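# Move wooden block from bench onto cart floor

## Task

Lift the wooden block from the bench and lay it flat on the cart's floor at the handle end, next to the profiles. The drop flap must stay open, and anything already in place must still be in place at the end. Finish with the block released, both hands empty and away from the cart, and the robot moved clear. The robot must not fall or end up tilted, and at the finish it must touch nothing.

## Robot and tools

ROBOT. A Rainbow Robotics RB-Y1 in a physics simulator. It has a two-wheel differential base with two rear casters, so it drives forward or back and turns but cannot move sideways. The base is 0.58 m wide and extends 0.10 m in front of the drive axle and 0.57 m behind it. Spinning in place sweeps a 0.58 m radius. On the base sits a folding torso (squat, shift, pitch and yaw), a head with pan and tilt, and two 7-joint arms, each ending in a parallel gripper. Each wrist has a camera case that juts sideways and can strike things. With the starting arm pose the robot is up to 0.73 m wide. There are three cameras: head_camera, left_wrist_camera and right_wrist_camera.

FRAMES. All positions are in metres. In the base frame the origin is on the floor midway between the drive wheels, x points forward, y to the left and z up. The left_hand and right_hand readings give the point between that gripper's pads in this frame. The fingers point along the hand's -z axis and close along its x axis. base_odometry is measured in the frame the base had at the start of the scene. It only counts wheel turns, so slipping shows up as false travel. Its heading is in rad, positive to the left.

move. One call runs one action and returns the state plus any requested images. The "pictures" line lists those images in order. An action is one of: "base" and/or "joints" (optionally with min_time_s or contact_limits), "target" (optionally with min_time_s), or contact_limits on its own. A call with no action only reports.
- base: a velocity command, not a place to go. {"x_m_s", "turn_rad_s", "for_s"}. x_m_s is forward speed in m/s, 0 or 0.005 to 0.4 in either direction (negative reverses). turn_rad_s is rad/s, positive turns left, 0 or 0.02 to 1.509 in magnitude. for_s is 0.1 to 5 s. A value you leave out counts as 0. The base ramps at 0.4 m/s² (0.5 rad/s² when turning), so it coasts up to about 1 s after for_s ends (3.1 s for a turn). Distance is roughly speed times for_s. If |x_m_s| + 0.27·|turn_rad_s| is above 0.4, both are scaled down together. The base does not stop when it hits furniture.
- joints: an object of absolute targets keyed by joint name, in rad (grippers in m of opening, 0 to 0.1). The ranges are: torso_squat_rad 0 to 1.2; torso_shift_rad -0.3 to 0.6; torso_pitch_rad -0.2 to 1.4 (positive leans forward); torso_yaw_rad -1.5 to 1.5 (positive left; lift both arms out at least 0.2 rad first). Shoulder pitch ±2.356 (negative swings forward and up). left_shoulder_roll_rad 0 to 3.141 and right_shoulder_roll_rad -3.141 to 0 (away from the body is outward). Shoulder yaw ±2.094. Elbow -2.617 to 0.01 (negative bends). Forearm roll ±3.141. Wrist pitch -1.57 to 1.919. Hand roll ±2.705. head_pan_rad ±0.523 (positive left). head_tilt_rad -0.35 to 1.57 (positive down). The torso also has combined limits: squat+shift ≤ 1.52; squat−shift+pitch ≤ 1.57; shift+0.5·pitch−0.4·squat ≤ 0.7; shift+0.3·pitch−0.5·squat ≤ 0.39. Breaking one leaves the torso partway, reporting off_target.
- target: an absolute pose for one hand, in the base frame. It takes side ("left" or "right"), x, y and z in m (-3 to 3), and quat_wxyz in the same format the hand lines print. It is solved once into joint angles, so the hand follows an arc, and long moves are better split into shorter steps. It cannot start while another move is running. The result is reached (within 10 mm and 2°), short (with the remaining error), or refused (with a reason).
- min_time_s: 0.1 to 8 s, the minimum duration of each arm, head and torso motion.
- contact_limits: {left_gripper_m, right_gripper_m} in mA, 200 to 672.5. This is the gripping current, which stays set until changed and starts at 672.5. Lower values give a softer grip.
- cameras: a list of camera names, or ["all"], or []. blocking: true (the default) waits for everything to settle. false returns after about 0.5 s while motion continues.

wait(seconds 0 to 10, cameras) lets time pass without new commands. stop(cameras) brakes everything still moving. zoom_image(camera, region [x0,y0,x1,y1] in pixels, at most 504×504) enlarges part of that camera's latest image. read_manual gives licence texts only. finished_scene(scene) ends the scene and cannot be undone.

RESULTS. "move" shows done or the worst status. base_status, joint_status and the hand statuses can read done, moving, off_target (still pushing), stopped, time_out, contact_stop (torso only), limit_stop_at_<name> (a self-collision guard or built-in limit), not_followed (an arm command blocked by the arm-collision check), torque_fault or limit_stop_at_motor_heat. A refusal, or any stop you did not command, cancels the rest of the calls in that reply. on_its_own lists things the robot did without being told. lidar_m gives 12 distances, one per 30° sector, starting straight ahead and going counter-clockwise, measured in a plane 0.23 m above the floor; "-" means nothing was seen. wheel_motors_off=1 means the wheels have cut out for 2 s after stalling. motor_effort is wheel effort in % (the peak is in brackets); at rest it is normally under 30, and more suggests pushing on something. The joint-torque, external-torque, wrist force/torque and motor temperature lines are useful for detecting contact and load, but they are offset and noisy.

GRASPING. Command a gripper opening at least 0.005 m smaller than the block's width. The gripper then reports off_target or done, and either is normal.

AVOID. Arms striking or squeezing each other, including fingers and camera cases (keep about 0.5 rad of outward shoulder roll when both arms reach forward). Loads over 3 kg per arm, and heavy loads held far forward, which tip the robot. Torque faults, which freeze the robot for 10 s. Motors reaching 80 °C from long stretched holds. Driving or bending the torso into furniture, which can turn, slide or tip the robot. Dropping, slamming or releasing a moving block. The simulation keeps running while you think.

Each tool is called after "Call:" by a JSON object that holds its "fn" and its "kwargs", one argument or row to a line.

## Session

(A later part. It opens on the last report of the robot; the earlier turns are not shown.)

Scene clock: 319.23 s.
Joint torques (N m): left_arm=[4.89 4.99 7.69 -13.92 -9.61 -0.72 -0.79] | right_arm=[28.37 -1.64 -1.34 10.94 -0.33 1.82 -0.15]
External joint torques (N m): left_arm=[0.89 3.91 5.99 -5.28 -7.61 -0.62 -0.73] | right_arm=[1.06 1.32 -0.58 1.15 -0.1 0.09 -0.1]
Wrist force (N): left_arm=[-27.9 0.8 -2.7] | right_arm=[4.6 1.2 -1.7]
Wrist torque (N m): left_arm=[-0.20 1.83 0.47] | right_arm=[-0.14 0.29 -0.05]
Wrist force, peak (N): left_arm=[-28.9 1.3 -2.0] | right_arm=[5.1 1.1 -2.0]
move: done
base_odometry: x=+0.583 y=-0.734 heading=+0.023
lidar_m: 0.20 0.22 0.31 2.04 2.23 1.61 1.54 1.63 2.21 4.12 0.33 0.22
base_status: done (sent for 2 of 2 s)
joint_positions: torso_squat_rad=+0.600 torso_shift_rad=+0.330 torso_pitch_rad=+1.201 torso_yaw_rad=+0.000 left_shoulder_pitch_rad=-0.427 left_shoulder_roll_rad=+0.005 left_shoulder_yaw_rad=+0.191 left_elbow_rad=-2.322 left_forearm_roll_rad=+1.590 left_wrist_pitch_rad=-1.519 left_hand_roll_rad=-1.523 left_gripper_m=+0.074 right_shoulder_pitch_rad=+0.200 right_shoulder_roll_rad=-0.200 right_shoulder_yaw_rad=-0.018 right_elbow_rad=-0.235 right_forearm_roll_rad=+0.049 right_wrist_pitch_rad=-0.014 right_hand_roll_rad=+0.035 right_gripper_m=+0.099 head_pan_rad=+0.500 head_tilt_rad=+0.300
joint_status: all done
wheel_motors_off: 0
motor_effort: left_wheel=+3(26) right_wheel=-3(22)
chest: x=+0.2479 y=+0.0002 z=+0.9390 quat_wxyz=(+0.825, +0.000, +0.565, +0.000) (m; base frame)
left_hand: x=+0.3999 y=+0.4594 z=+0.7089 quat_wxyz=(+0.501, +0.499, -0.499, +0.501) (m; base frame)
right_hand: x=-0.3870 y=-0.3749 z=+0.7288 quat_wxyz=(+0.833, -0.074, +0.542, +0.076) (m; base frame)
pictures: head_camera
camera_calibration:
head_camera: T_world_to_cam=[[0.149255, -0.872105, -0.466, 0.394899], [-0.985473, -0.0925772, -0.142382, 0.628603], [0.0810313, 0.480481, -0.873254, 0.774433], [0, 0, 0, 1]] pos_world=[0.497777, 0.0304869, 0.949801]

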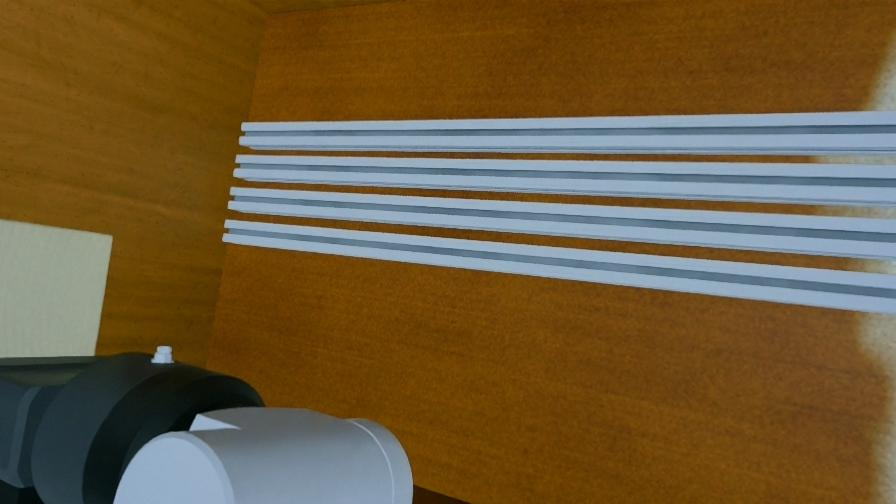

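Call:
{"fn": "zoom_image", "kwargs": {
  "camera": "head_camera",
  "region": [300, 350, 896, 504]
}}

Call:
{"fn": "move", "kwargs": {
  "joints": {"head_pan_rad": 0.1, "head_tilt_rad": 0.5},
  "cameras": ["head_camera"]
}}

Region (300, 350, 896, 504) is 596x154 pixels. A region can be at most 504 by 504 pixels.

Scene clock: 322.63 s.
Joint torques (N m): left_arm=[4.74 4.95 8.19 -13.97 -9.49 -0.64 -0.7] | right_arm=[28.01 -1.86 -1.33 10.87 -0.32 1.76 0]
External joint torques (N m): left_arm=[0.74 3.87 6.49 -5.33 -7.49 -0.54 -0.64] | right_arm=[0.71 1.09 -0.57 1.08 -0.09 0.03 0.05]
Wrist force (N): left_arm=[-27.7 2.4 -2.8] | right_arm=[4.3 1.1 -1.2]
Wrist torque (N m): left_arm=[-0.36 1.79 0.49] | right_arm=[-0.12 0.28 -0.03]
Wrist force, peak (N): left_arm=[-28.4 1.8 -2.4] | right_arm=[5.1 1.2 -1.6]
move: done
base_odometry: x=+0.583 y=-0.734 heading=+0.023
lidar_m: 0.21 0.22 0.32 2.05 2.22 1.61 1.53 1.63 2.21 4.14 0.33 0.23
base_status: not commanded
joint_positions: torso_squat_rad=+0.600 torso_shift_rad=+0.330 torso_pitch_rad=+1.201 torso_yaw_rad=+0.000 left_shoulder_pitch_rad=-0.427 left_shoulder_roll_rad=+0.005 left_shoulder_yaw_rad=+0.191 left_elbow_rad=-2.322 left_forearm_roll_rad=+1.590 left_wrist_pitch_rad=-1.519 left_hand_roll_rad=-1.523 left_gripper_m=+0.074 right_shoulder_pitch_rad=+0.200 right_shoulder_roll_rad=-0.200 right_shoulder_yaw_rad=-0.018 right_elbow_rad=-0.235 right_forearm_roll_rad=+0.049 right_wrist_pitch_rad=-0.014 right_hand_roll_rad=+0.035 right_gripper_m=+0.099 head_pan_rad=+0.100 head_tilt_rad=+0.500
joint_status: all done
wheel_motors_off: 0
motor_effort: left_wheel=+3(3) right_wheel=-4(5)
chest: x=+0.2479 y=+0.0002 z=+0.9390 quat_wxyz=(+0.825, +0.000, +0.565, +0.000) (m; base frame)
left_hand: x=+0.3999 y=+0.4594 z=+0.7089 quat_wxyz=(+0.501, +0.499, -0.499, +0.501) (m; base frame)
right_hand: x=-0.3870 y=-0.3749 z=+0.7288 quat_wxyz=(+0.833, -0.074, +0.542, +0.076) (m; base frame)
pictures: head_camera
camera_calibration:
head_camera: T_world_to_cam=[[0.00875519, -0.994074, -0.108351, 0.102715], [-0.997165, -0.0167773, 0.0733494, 0.420072], [-0.0747326, 0.107402, -0.991403, 0.960436], [0, 0, 0, 1]] pos_world=[0.489758, 0.00600208, 0.932496]

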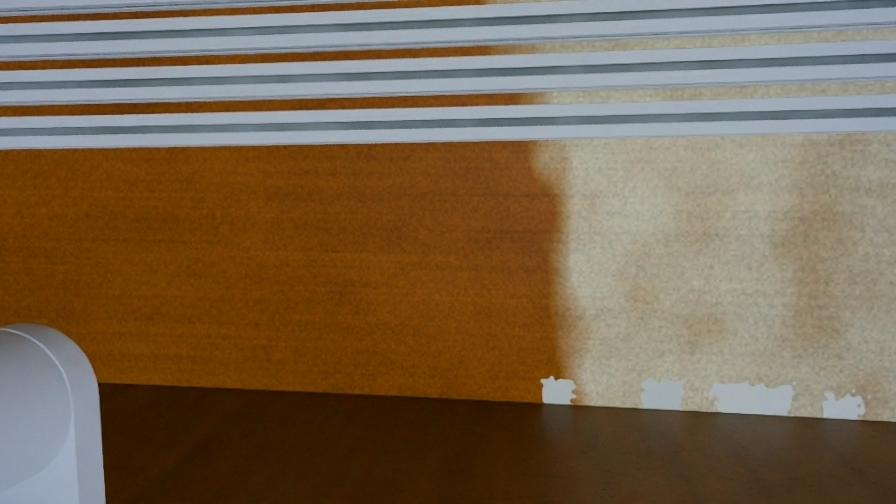

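Call:
{"fn": "move", "kwargs": {
  "target": {"side": "left", "x": 0.415, "y": 0.475, "z": 0.60, "quat_wxyz": [0.5255, 0.4731, -0.4731, 0.5255]},
  "min_time_s": 2
}}

Call:
{"fn": "move", "kwargs": {
  "target": {"side": "left", "x": 0.415, "y": 0.475, "z": 0.53, "quat_wxyz": [0.5255, 0.4731, -0.4731, 0.5255]},
  "min_time_s": 1.5
}}

Call:
{"fn": "move", "kwargs": {
  "joints": {"head_pan_rad": 0.5, "head_tilt_rad": 0.4},
  "cameras": ["head_camera", "left_wrist_camera"]
}}

Scene clock: 330.50 s.
Joint torques (N m): left_arm=[2.26 7.53 8.37 -12.09 -9.01 -2.67 -0.22] | right_arm=[27.84 -1.69 -1.54 10.97 -0.32 1.72 -0.12]
External joint torques (N m): left_arm=[-0.65 5.39 6.45 -4.14 -7.1 -2.08 -0.17] | right_arm=[0.53 1.27 -0.77 1.18 -0.09 -0.01 -0.07]
Wrist force (N): left_arm=[-26.8 2.1 -5.7] | right_arm=[4.6 0.8 -2.0]
Wrist torque (N m): left_arm=[-0.29 1.93 0.46] | right_arm=[-0.08 0.33 -0.07]
Wrist force, peak (N): left_arm=[-28.1 1.9 -6.4] | right_arm=[5.2 1.1 -1.8]
move: done
base_odometry: x=+0.583 y=-0.734 heading=+0.023
lidar_m: 0.21 0.22 0.32 2.06 2.23 1.61 1.54 1.62 2.20 4.12 0.32 0.23
base_status: not commanded
joint_positions: torso_squat_rad=+0.600 torso_shift_rad=+0.330 torso_pitch_rad=+1.201 torso_yaw_rad=+0.000 left_shoulder_pitch_rad=-0.573 left_shoulder_roll_rad=+0.072 left_shoulder_yaw_rad=+0.260 left_elbow_rad=-1.920 left_forearm_roll_rad=+1.720 left_wrist_pitch_rad=-1.477 left_hand_roll_rad=-1.280 left_gripper_m=+0.074 right_shoulder_pitch_rad=+0.200 right_shoulder_roll_rad=-0.200 right_shoulder_yaw_rad=-0.018 right_elbow_rad=-0.235 right_forearm_roll_rad=+0.049 right_wrist_pitch_rad=-0.014 right_hand_roll_rad=+0.035 right_gripper_m=+0.099 head_pan_rad=+0.100 head_tilt_rad=+0.500
joint_status: all done
wheel_motors_off: 0
motor_effort: left_wheel=+3(4) right_wheel=-4(5)
chest: x=+0.2479 y=+0.0002 z=+0.9390 quat_wxyz=(+0.825, +0.000, +0.565, +0.000) (m; base frame)
left_hand: x=+0.4147 y=+0.4741 z=+0.5992 quat_wxyz=(+0.527, +0.472, -0.471, +0.526) (m; base frame)
left_hand_status: reached (checked arc, planned for 2.0 s): 1 mm and 0.3 deg off.
right_hand: x=-0.3870 y=-0.3749 z=+0.7288 quat_wxyz=(+0.833, -0.074, +0.542, +0.076) (m; base frame)
pictures: none

Scene clock: 332.33 s.
Joint torques (N m): left_arm=[2.24 8.12 6.94 -10.04 -8.27 -4.95 -0.21] | right_arm=[27.99 -1.59 -1.49 10.95 -0.43 1.79 -0.13]
External joint torques (N m): left_arm=[0.2 5.5 5.3 -3.29 -6.56 -3.91 -0.16] | right_arm=[0.68 1.37 -0.73 1.16 -0.2 0.06 -0.09]
Wrist force (N): left_arm=[-27.2 2.0 -6.2] | right_arm=[4.8 0.8 -1.1]
Wrist torque (N m): left_arm=[-0.34 1.79 0.49] | right_arm=[-0.09 0.35 -0.04]
Wrist force, peak (N): left_arm=[-28.9 0.9 -5.7] | right_arm=[5.2 0.9 -1.5]
move: done
base_odometry: x=+0.583 y=-0.734 heading=+0.023
lidar_m: 0.21 0.23 0.31 2.05 2.22 1.62 1.55 1.62 2.20 4.13 0.31 0.22
base_status: not commanded
joint_positions: torso_squat_rad=+0.600 torso_shift_rad=+0.330 torso_pitch_rad=+1.201 torso_yaw_rad=+0.000 left_shoulder_pitch_rad=-0.702 left_shoulder_roll_rad=+0.118 left_shoulder_yaw_rad=+0.267 left_elbow_rad=-1.544 left_forearm_roll_rad=+1.701 left_wrist_pitch_rad=-1.469 left_hand_roll_rad=-1.033 left_gripper_m=+0.074 right_shoulder_pitch_rad=+0.200 right_shoulder_roll_rad=-0.200 right_shoulder_yaw_rad=-0.018 right_elbow_rad=-0.235 right_forearm_roll_rad=+0.049 right_wrist_pitch_rad=-0.014 right_hand_roll_rad=+0.035 right_gripper_m=+0.099 head_pan_rad=+0.100 head_tilt_rad=+0.500
joint_status: all done
wheel_motors_off: 0
motor_effort: left_wheel=+3(4) right_wheel=-2(6)
chest: x=+0.2479 y=+0.0002 z=+0.9390 quat_wxyz=(+0.825, +0.000, +0.565, +0.000) (m; base frame)
left_hand: x=+0.4148 y=+0.4740 z=+0.5289 quat_wxyz=(+0.527, +0.472, -0.472, +0.526) (m; base frame)
left_hand_status: reached (checked arc, planned for 1.5 s): 1 mm and 0.2 deg off.
right_hand: x=-0.3870 y=-0.3749 z=+0.7288 quat_wxyz=(+0.833, -0.074, +0.542, +0.076) (m; base frame)
pictures: none

Scene clock: 333.27 s.
Joint torques (N m): left_arm=[2.08 7.77 7.45 -10.06 -8.31 -4.97 -0.17] | right_arm=[28.31 -2.03 -1.44 10.87 -0.4 1.85 -0.08]
External joint torques (N m): left_arm=[0.03 5.15 5.82 -3.31 -6.6 -3.93 -0.12] | right_arm=[1 0.93 -0.68 1.08 -0.18 0.12 -0.04]
Wrist force (N): left_arm=[-27.8 1.9 -6.1] | right_arm=[4.3 0.7 -1.8]
Wrist torque (N m): left_arm=[-0.30 1.71 0.49] | right_arm=[-0.06 0.28 -0.05]
Wrist force, peak (N): left_arm=[-28.4 1.5 -5.8] | right_arm=[4.8 0.9 -1.9]
move: done
base_odometry: x=+0.583 y=-0.734 heading=+0.023
lidar_m: 0.20 0.23 0.30 2.05 2.21 1.62 1.54 1.62 2.19 4.14 0.32 0.22
base_status: not commanded
joint_positions: torso_squat_rad=+0.600 torso_shift_rad=+0.330 torso_pitch_rad=+1.201 torso_yaw_rad=+0.000 left_shoulder_pitch_rad=-0.702 left_shoulder_roll_rad=+0.118 left_shoulder_yaw_rad=+0.267 left_elbow_rad=-1.544 left_forearm_roll_rad=+1.701 left_wrist_pitch_rad=-1.469 left_hand_roll_rad=-1.033 left_gripper_m=+0.074 right_shoulder_pitch_rad=+0.200 right_shoulder_roll_rad=-0.200 right_shoulder_yaw_rad=-0.018 right_elbow_rad=-0.235 right_forearm_roll_rad=+0.049 right_wrist_pitch_rad=-0.014 right_hand_roll_rad=+0.035 right_gripper_m=+0.099 head_pan_rad=+0.500 head_tilt_rad=+0.400
joint_status: all done
wheel_motors_off: 0
motor_effort: left_wheel=+3(4) right_wheel=-3(5)
chest: x=+0.2479 y=+0.0002 z=+0.9390 quat_wxyz=(+0.825, +0.000, +0.565, +0.000) (m; base frame)
left_hand: x=+0.4148 y=+0.4740 z=+0.5289 quat_wxyz=(+0.527, +0.472, -0.472, +0.526) (m; base frame)
right_hand: x=-0.3870 y=-0.3749 z=+0.7288 quat_wxyz=(+0.833, -0.074, +0.542, +0.076) (m; base frame)
pictures: head_camera, left_wrist_camera
camera_calibration:
head_camera: T_world_to_cam=[[0.147357, -0.873601, -0.463798, 0.39354], [-0.988933, -0.138321, -0.0536628, 0.54229], [-0.017273, 0.466572, -0.884315, 0.828856], [0, 0, 0, 1]] pos_world=[0.492614, 0.0320853, 0.944593]
left_wrist_camera: T_world_to_cam=[[-0.0258492, 0.117527, 0.992733, -0.570625], [0.887829, -0.453714, 0.0768316, -0.164737], [0.459447, 0.883363, -0.0926156, -0.487832], [0, 0, 0, 1]] pos_world=[0.355641, 0.423253, 0.533955]

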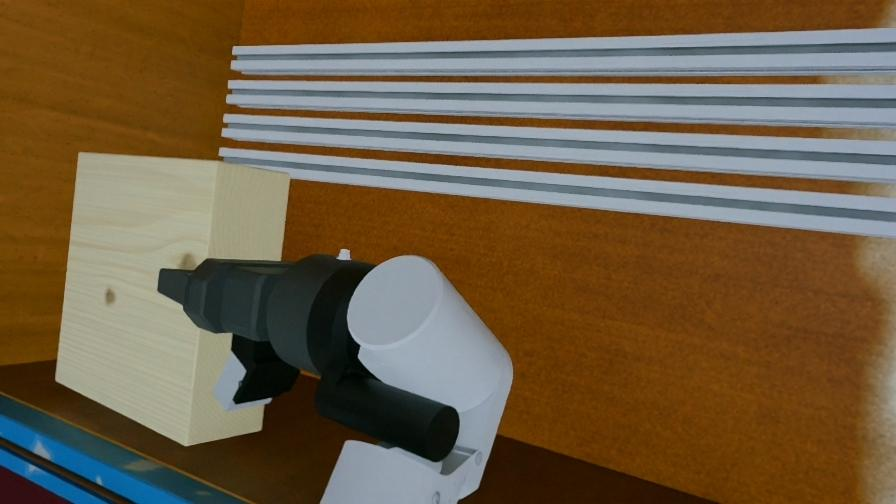

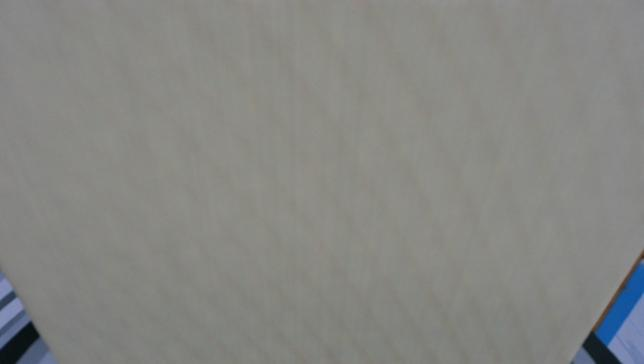

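Call:
{"fn": "move", "kwargs": {
  "target": {"side": "left", "x": 0.415, "y": 0.475, "z": 0.475, "quat_wxyz": [0.5255, 0.4731, -0.4731, 0.5255]},
  "min_time_s": 1.5,
  "cameras": ["head_camera"]
}}

Scene clock: 337.00 s.
Joint torques (N m): left_arm=[1.99 8.7 5.75 -7.43 -6.97 -6.54 -0.11] | right_arm=[27.9 -1.86 -1.27 10.83 -0.44 1.8 -0.02]
External joint torques (N m): left_arm=[1.08 5.5 4.49 -2.14 -5.53 -5.16 -0.06] | right_arm=[0.6 1.1 -0.51 1.04 -0.22 0.07 0.03]
Wrist force (N): left_arm=[-27.0 1.7 -5.1] | right_arm=[4.6 0.7 -1.9]
Wrist torque (N m): left_arm=[-0.38 1.84 0.48] | right_arm=[-0.07 0.30 -0.06]
Wrist force, peak (N): left_arm=[-29.1 2.3 -5.8] | right_arm=[5.2 0.6 -1.7]
move: done
base_odometry: x=+0.583 y=-0.734 heading=+0.023
lidar_m: 0.21 0.23 0.32 2.05 2.22 1.60 1.54 1.62 2.19 4.13 0.32 0.23
base_status: not commanded
joint_positions: torso_squat_rad=+0.600 torso_shift_rad=+0.330 torso_pitch_rad=+1.200 torso_yaw_rad=+0.000 left_shoulder_pitch_rad=-0.850 left_shoulder_roll_rad=+0.169 left_shoulder_yaw_rad=+0.273 left_elbow_rad=-1.167 left_forearm_roll_rad=+1.693 left_wrist_pitch_rad=-1.463 left_hand_roll_rad=-0.808 left_gripper_m=+0.074 right_shoulder_pitch_rad=+0.200 right_shoulder_roll_rad=-0.200 right_shoulder_yaw_rad=-0.018 right_elbow_rad=-0.235 right_forearm_roll_rad=+0.049 right_wrist_pitch_rad=-0.014 right_hand_roll_rad=+0.035 right_gripper_m=+0.099 head_pan_rad=+0.500 head_tilt_rad=+0.400
joint_status: all done
wheel_motors_off: 0
motor_effort: left_wheel=-1(5) right_wheel=-5(6)
chest: x=+0.2477 y=+0.0002 z=+0.9391 quat_wxyz=(+0.825, +0.000, +0.565, +0.000) (m; base frame)
left_hand: x=+0.4149 y=+0.4740 z=+0.4742 quat_wxyz=(+0.527, +0.472, -0.472, +0.526) (m; base frame)
left_hand_status: reached (checked arc, planned for 1.5 s): 1 mm and 0.3 deg off.
right_hand: x=-0.3871 y=-0.3749 z=+0.7286 quat_wxyz=(+0.834, -0.074, +0.542, +0.076) (m; base frame)
pictures: head_camera
camera_calibration:
head_camera: T_world_to_cam=[[0.14754, -0.873547, -0.463841, 0.393595], [-0.988909, -0.138383, -0.0539399, 0.542453], [-0.0170688, 0.466654, -0.884275, 0.82889], [0, 0, 0, 1]] pos_world=[0.492514, 0.032085, 0.944792]

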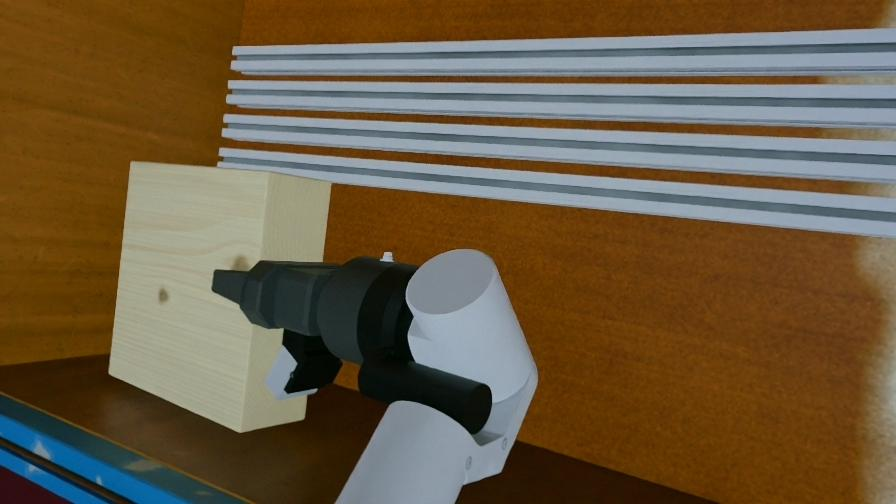

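Call:
{"fn": "move", "kwargs": {
  "target": {"side": "left", "x": 0.412, "y": 0.475, "z": 0.465, "quat_wxyz": [0.5321, 0.4672, -0.479, 0.5189]},
  "min_time_s": 1
}}

Call:
{"fn": "move", "kwargs": {
  "joints": {"torso_squat_rad": 0.77, "torso_shift_rad": 0.40},
  "min_time_s": 3,
  "cameras": ["head_camera"]
}}

Scene clock: 345.70 s.
Joint torques (N m): left_arm=[11.82 9.08 4.65 -2.42 -6.82 -6.85 -0.04] | right_arm=[28.14 -1.84 -1.42 10.91 -0.43 1.71 -0.1]
External joint torques (N m): left_arm=[10.81 5.85 3.41 2.54 -5.45 -5.39 0.01] | right_arm=[0.84 1.11 -0.65 1.12 -0.2 -0.02 -0.06]
Wrist force (N): left_arm=[-27.3 2.0 -6.0] | right_arm=[4.9 0.9 -1.5]
Wrist torque (N m): left_arm=[-0.31 1.72 0.52] | right_arm=[-0.09 0.38 -0.04]
Wrist force, peak (N): left_arm=[-28.2 1.6 -5.5] | right_arm=[5.1 1.3 -1.9]
move: done
base_odometry: x=+0.583 y=-0.734 heading=+0.023
lidar_m: 0.22 0.22 0.32 2.06 2.24 1.60 1.54 1.62 2.19 4.14 0.32 0.22
base_status: not commanded
joint_positions: torso_squat_rad=+0.600 torso_shift_rad=+0.330 torso_pitch_rad=+1.200 torso_yaw_rad=+0.000 left_shoulder_pitch_rad=-0.859 left_shoulder_roll_rad=+0.177 left_shoulder_yaw_rad=+0.261 left_elbow_rad=-1.107 left_forearm_roll_rad=+1.683 left_wrist_pitch_rad=-1.446 left_hand_roll_rad=-0.755 left_gripper_m=+0.074 right_shoulder_pitch_rad=+0.200 right_shoulder_roll_rad=-0.200 right_shoulder_yaw_rad=-0.018 right_elbow_rad=-0.235 right_forearm_roll_rad=+0.049 right_wrist_pitch_rad=-0.014 right_hand_roll_rad=+0.035 right_gripper_m=+0.099 head_pan_rad=+0.500 head_tilt_rad=+0.400
joint_status: all done
wheel_motors_off: 0
motor_effort: left_wheel=-11(12) right_wheel=-5(5)
chest: x=+0.2476 y=+0.0000 z=+0.9393 quat_wxyz=(+0.825, +0.000, +0.564, +0.000) (m; base frame)
left_hand: x=+0.4133 y=+0.4734 z=+0.4651 quat_wxyz=(+0.533, +0.464, -0.478, +0.521) (m; base frame)
left_hand_status: reached (checked arc, planned for 1.0 s): 2 mm and 0.5 deg off.
right_hand: x=-0.3872 y=-0.3749 z=+0.7283 quat_wxyz=(+0.834, -0.074, +0.542, +0.076) (m; base frame)
pictures: none

Scene clock: 349.00 s.
Joint torques (N m): left_arm=[6.04 7.36 4.28 -7.18 -6.52 -7.05 -0.27] | right_arm=[28.23 -2.11 -1.46 11.1 -0.39 1.83 -0.04]
External joint torques (N m): left_arm=[4.97 4.14 3.04 -2.25 -5.16 -5.59 -0.22] | right_arm=[0.93 0.84 -0.69 1.31 -0.17 0.1 0.01]
Wrist force (N): left_arm=[-27.5 1.5 -6.1] | right_arm=[4.6 0.8 -1.8]
Wrist torque (N m): left_arm=[-0.32 1.79 0.49] | right_arm=[-0.06 0.30 -0.04]
Wrist force, peak (N): left_arm=[-32.2 8.2 -8.7] | right_arm=[4.9 1.2 -2.3]
move: done
base_odometry: x=+0.583 y=-0.734 heading=+0.023
lidar_m: 0.19 0.19 0.26 0.58 2.23 1.61 1.55 1.62 2.20 4.14 0.31 0.20
base_status: not commanded
joint_positions: torso_squat_rad=+0.770 torso_shift_rad=+0.400 torso_pitch_rad=+1.200 torso_yaw_rad=+0.000 left_shoulder_pitch_rad=-0.857 left_shoulder_roll_rad=+0.177 left_shoulder_yaw_rad=+0.261 left_elbow_rad=-1.106 left_forearm_roll_rad=+1.683 left_wrist_pitch_rad=-1.446 left_hand_roll_rad=-0.755 left_gripper_m=+0.074 right_shoulder_pitch_rad=+0.200 right_shoulder_roll_rad=-0.200 right_shoulder_yaw_rad=-0.018 right_elbow_rad=-0.235 right_forearm_roll_rad=+0.049 right_wrist_pitch_rad=-0.014 right_hand_roll_rad=+0.035 right_gripper_m=+0.099 head_pan_rad=+0.500 head_tilt_rad=+0.400
joint_status: all done
wheel_motors_off: 0
motor_effort: left_wheel=-4(35) right_wheel=-5(15)
chest: x=+0.2563 y=+0.0001 z=+0.8555 quat_wxyz=(+0.825, +0.000, +0.565, +0.000) (m; base frame)
left_hand: x=+0.4208 y=+0.4739 z=+0.3811 quat_wxyz=(+0.534, +0.465, -0.477, +0.521) (m; base frame)
right_hand: x=-0.3785 y=-0.3749 z=+0.6448 quat_wxyz=(+0.834, -0.074, +0.542, +0.076) (m; base frame)
pictures: head_camera
camera_calibration:
head_camera: T_world_to_cam=[[0.147638, -0.873567, -0.463772, 0.353549], [-0.988903, -0.138237, -0.0544238, 0.546768], [-0.0165678, 0.46666, -0.884282, 0.75504], [0, 0, 0, 1]] pos_world=[0.501013, 0.0320854, 0.861391]

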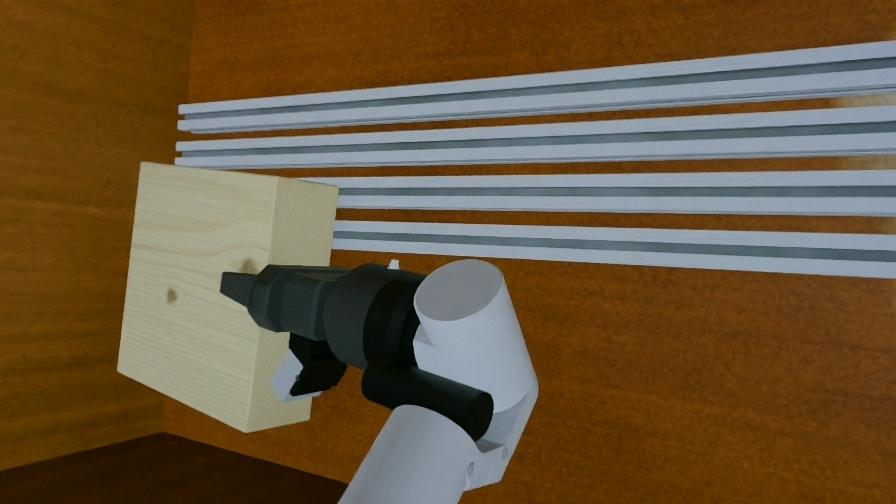

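Call:
{"fn": "move", "kwargs": {
  "joints": {"torso_squat_rad": 0.6, "torso_shift_rad": 0.33},
  "min_time_s": 2,
  "cameras": ["head_camera"]
}}

Scene clock: 360.10 s.
Joint torques (N m): left_arm=[2.28 7.9 4.35 -7.16 -6.6 -7.14 -0.34] | right_arm=[27.96 -2.03 -1.08 11.01 -0.32 1.85 -0.11]
External joint torques (N m): left_arm=[1.17 4.69 3.1 -2.23 -5.24 -5.67 -0.29] | right_arm=[0.66 0.92 -0.32 1.23 -0.09 0.12 -0.07]
Wrist force (N): left_arm=[-27.1 1.5 -5.7] | right_arm=[4.6 1.0 -1.7]
Wrist torque (N m): left_arm=[-0.31 1.83 0.46] | right_arm=[-0.11 0.34 -0.06]
Wrist force, peak (N): left_arm=[-28.3 1.4 -5.9] | right_arm=[5.3 0.9 -1.6]
move: done
base_odometry: x=+0.583 y=-0.734 heading=+0.023
lidar_m: 0.19 0.19 0.26 0.59 2.23 1.61 1.55 1.61 2.20 4.12 0.31 0.20
base_status: not commanded
joint_positions: torso_squat_rad=+0.600 torso_shift_rad=+0.330 torso_pitch_rad=+1.201 torso_yaw_rad=+0.000 left_shoulder_pitch_rad=-0.856 left_shoulder_roll_rad=+0.177 left_shoulder_yaw_rad=+0.261 left_elbow_rad=-1.106 left_forearm_roll_rad=+1.683 left_wrist_pitch_rad=-1.446 left_hand_roll_rad=-0.755 left_gripper_m=+0.074 right_shoulder_pitch_rad=+0.200 right_shoulder_roll_rad=-0.200 right_shoulder_yaw_rad=-0.018 right_elbow_rad=-0.235 right_forearm_roll_rad=+0.049 right_wrist_pitch_rad=-0.014 right_hand_roll_rad=+0.035 right_gripper_m=+0.099 head_pan_rad=+0.500 head_tilt_rad=+0.400
joint_status: all done
wheel_motors_off: 0
motor_effort: left_wheel=+2(5) right_wheel=-2(6)
chest: x=+0.2478 y=+0.0002 z=+0.9389 quat_wxyz=(+0.825, +0.000, +0.565, +0.000) (m; base frame)
left_hand: x=+0.4115 y=+0.4741 z=+0.4643 quat_wxyz=(+0.534, +0.466, -0.476, +0.520) (m; base frame)
right_hand: x=-0.3871 y=-0.3749 z=+0.7287 quat_wxyz=(+0.833, -0.074, +0.542, +0.076) (m; base frame)
pictures: head_camera
camera_calibration:
head_camera: T_world_to_cam=[[0.147404, -0.873594, -0.463796, 0.393529], [-0.988926, -0.138362, -0.0536857, 0.54221], [-0.0172723, 0.466573, -0.884314, 0.828854], [0, 0, 0, 1]] pos_world=[0.492514, 0.0320852, 0.944593]

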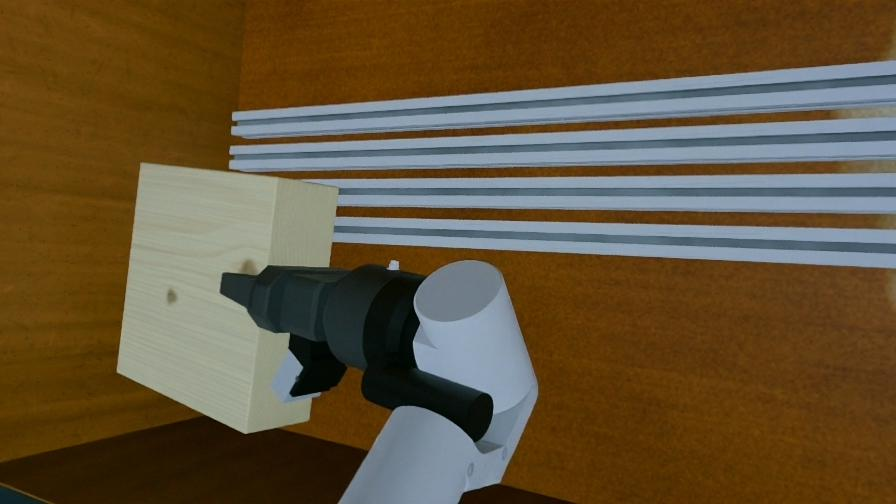

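Call:
{"fn": "move", "kwargs": {
  "target": {"side": "left", "x": 0.39, "y": 0.40, "z": 0.48, "quat_wxyz": [0.5255, 0.4731, -0.4731, 0.5255]},
  "min_time_s": 1.5
}}

Call:
{"fn": "move", "kwargs": {
  "base": {"turn_rad_s": 0.1, "for_s": 0.85},
  "cameras": ["head_camera"]
}}

Scene clock: 372.23 s.
Joint torques (N m): left_arm=[2.21 3.14 2.06 -8.66 -6.8 -7.06 -0.61] | right_arm=[27.89 -1.84 -1.23 10.71 -0.44 1.82 -0.14]
External joint torques (N m): left_arm=[1.16 3.87 2.15 -3.52 -5.4 -5.63 -0.55] | right_arm=[0.59 1.12 -0.47 0.92 -0.21 0.09 -0.09]
Wrist force (N): left_arm=[-27.5 1.9 -5.6] | right_arm=[4.1 1.1 -1.7]
Wrist torque (N m): left_arm=[-0.39 1.76 0.47] | right_arm=[-0.18 0.27 -0.07]
Wrist force, peak (N): left_arm=[-28.4 1.5 -5.6] | right_arm=[5.3 1.3 -1.5]
move: done
base_odometry: x=+0.583 y=-0.734 heading=+0.023
lidar_m: 0.18 0.19 0.25 0.58 2.23 1.62 1.55 1.62 2.21 4.13 0.30 0.21
base_status: not commanded
joint_positions: torso_squat_rad=+0.600 torso_shift_rad=+0.330 torso_pitch_rad=+1.201 torso_yaw_rad=+0.000 left_shoulder_pitch_rad=-0.811 left_shoulder_roll_rad=+0.000 left_shoulder_yaw_rad=+0.211 left_elbow_rad=-1.223 left_forearm_roll_rad=+1.566 left_wrist_pitch_rad=-1.567 left_hand_roll_rad=-0.780 left_gripper_m=+0.074 right_shoulder_pitch_rad=+0.200 right_shoulder_roll_rad=-0.200 right_shoulder_yaw_rad=-0.018 right_elbow_rad=-0.235 right_forearm_roll_rad=+0.049 right_wrist_pitch_rad=-0.014 right_hand_roll_rad=+0.035 right_gripper_m=+0.099 head_pan_rad=+0.500 head_tilt_rad=+0.400
joint_status: all done
wheel_motors_off: 0
motor_effort: left_wheel=+2(3) right_wheel=-3(4)
chest: x=+0.2478 y=+0.0002 z=+0.9389 quat_wxyz=(+0.825, +0.000, +0.565, +0.000) (m; base frame)
left_hand: x=+0.3898 y=+0.3993 z=+0.4792 quat_wxyz=(+0.526, +0.472, -0.472, +0.526) (m; base frame)
left_hand_status: reached (checked arc, planned for 1.5 s): 1 mm and 0.2 deg off.
right_hand: x=-0.3871 y=-0.3749 z=+0.7287 quat_wxyz=(+0.833, -0.074, +0.542, +0.076) (m; base frame)
pictures: none

Scene clock: 373.67 s.
Joint torques (N m): left_arm=[1.56 3.03 2.44 -8.45 -6.76 -6.93 -0.67] | right_arm=[28.18 -1.87 -1.3 10.9 -0.41 1.85 -0.11]
External joint torques (N m): left_arm=[0.51 3.75 2.53 -3.31 -5.36 -5.5 -0.61] | right_arm=[0.87 1.08 -0.53 1.11 -0.18 0.12 -0.06]
Wrist force (N): left_arm=[-26.9 1.7 -5.8] | right_arm=[4.8 1.3 -1.4]
Wrist torque (N m): left_arm=[-0.32 1.78 0.47] | right_arm=[-0.16 0.34 -0.06]
Wrist force, peak (N): left_arm=[-28.1 3.2 -6.1] | right_arm=[5.3 1.4 -2.1]
move: done
base_odometry: x=+0.583 y=-0.734 heading=+0.109
lidar_m: 0.19 0.19 0.27 0.79 2.06 1.56 1.54 1.67 2.40 3.08 0.28 0.19
base_status: done (sent for 0.87 of 0.87 s)
joint_positions: torso_squat_rad=+0.600 torso_shift_rad=+0.330 torso_pitch_rad=+1.201 torso_yaw_rad=+0.000 left_shoulder_pitch_rad=-0.811 left_shoulder_roll_rad=+0.000 left_shoulder_yaw_rad=+0.211 left_elbow_rad=-1.223 left_forearm_roll_rad=+1.566 left_wrist_pitch_rad=-1.567 left_hand_roll_rad=-0.780 left_gripper_m=+0.074 right_shoulder_pitch_rad=+0.200 right_shoulder_roll_rad=-0.200 right_shoulder_yaw_rad=-0.018 right_elbow_rad=-0.235 right_forearm_roll_rad=+0.049 right_wrist_pitch_rad=-0.014 right_hand_roll_rad=+0.035 right_gripper_m=+0.099 head_pan_rad=+0.500 head_tilt_rad=+0.400
joint_status: not commanded
wheel_motors_off: 0
motor_effort: left_wheel=-14(26) right_wheel=+8(18)
chest: x=+0.2478 y=+0.0002 z=+0.9389 quat_wxyz=(+0.825, +0.000, +0.565, +0.000) (m; base frame)
left_hand: x=+0.3898 y=+0.3993 z=+0.4792 quat_wxyz=(+0.526, +0.472, -0.472, +0.526) (m; base frame)
right_hand: x=-0.3871 y=-0.3750 z=+0.7287 quat_wxyz=(+0.833, -0.074, +0.542, +0.076) (m; base frame)
pictures: head_camera
camera_calibration:
head_camera: T_world_to_cam=[[0.147404, -0.873594, -0.463796, 0.393617], [-0.988926, -0.138362, -0.0536857, 0.542224], [-0.0172723, 0.466573, -0.884314, 0.828807], [0, 0, 0, 1]] pos_world=[0.492514, 0.0321852, 0.944593]

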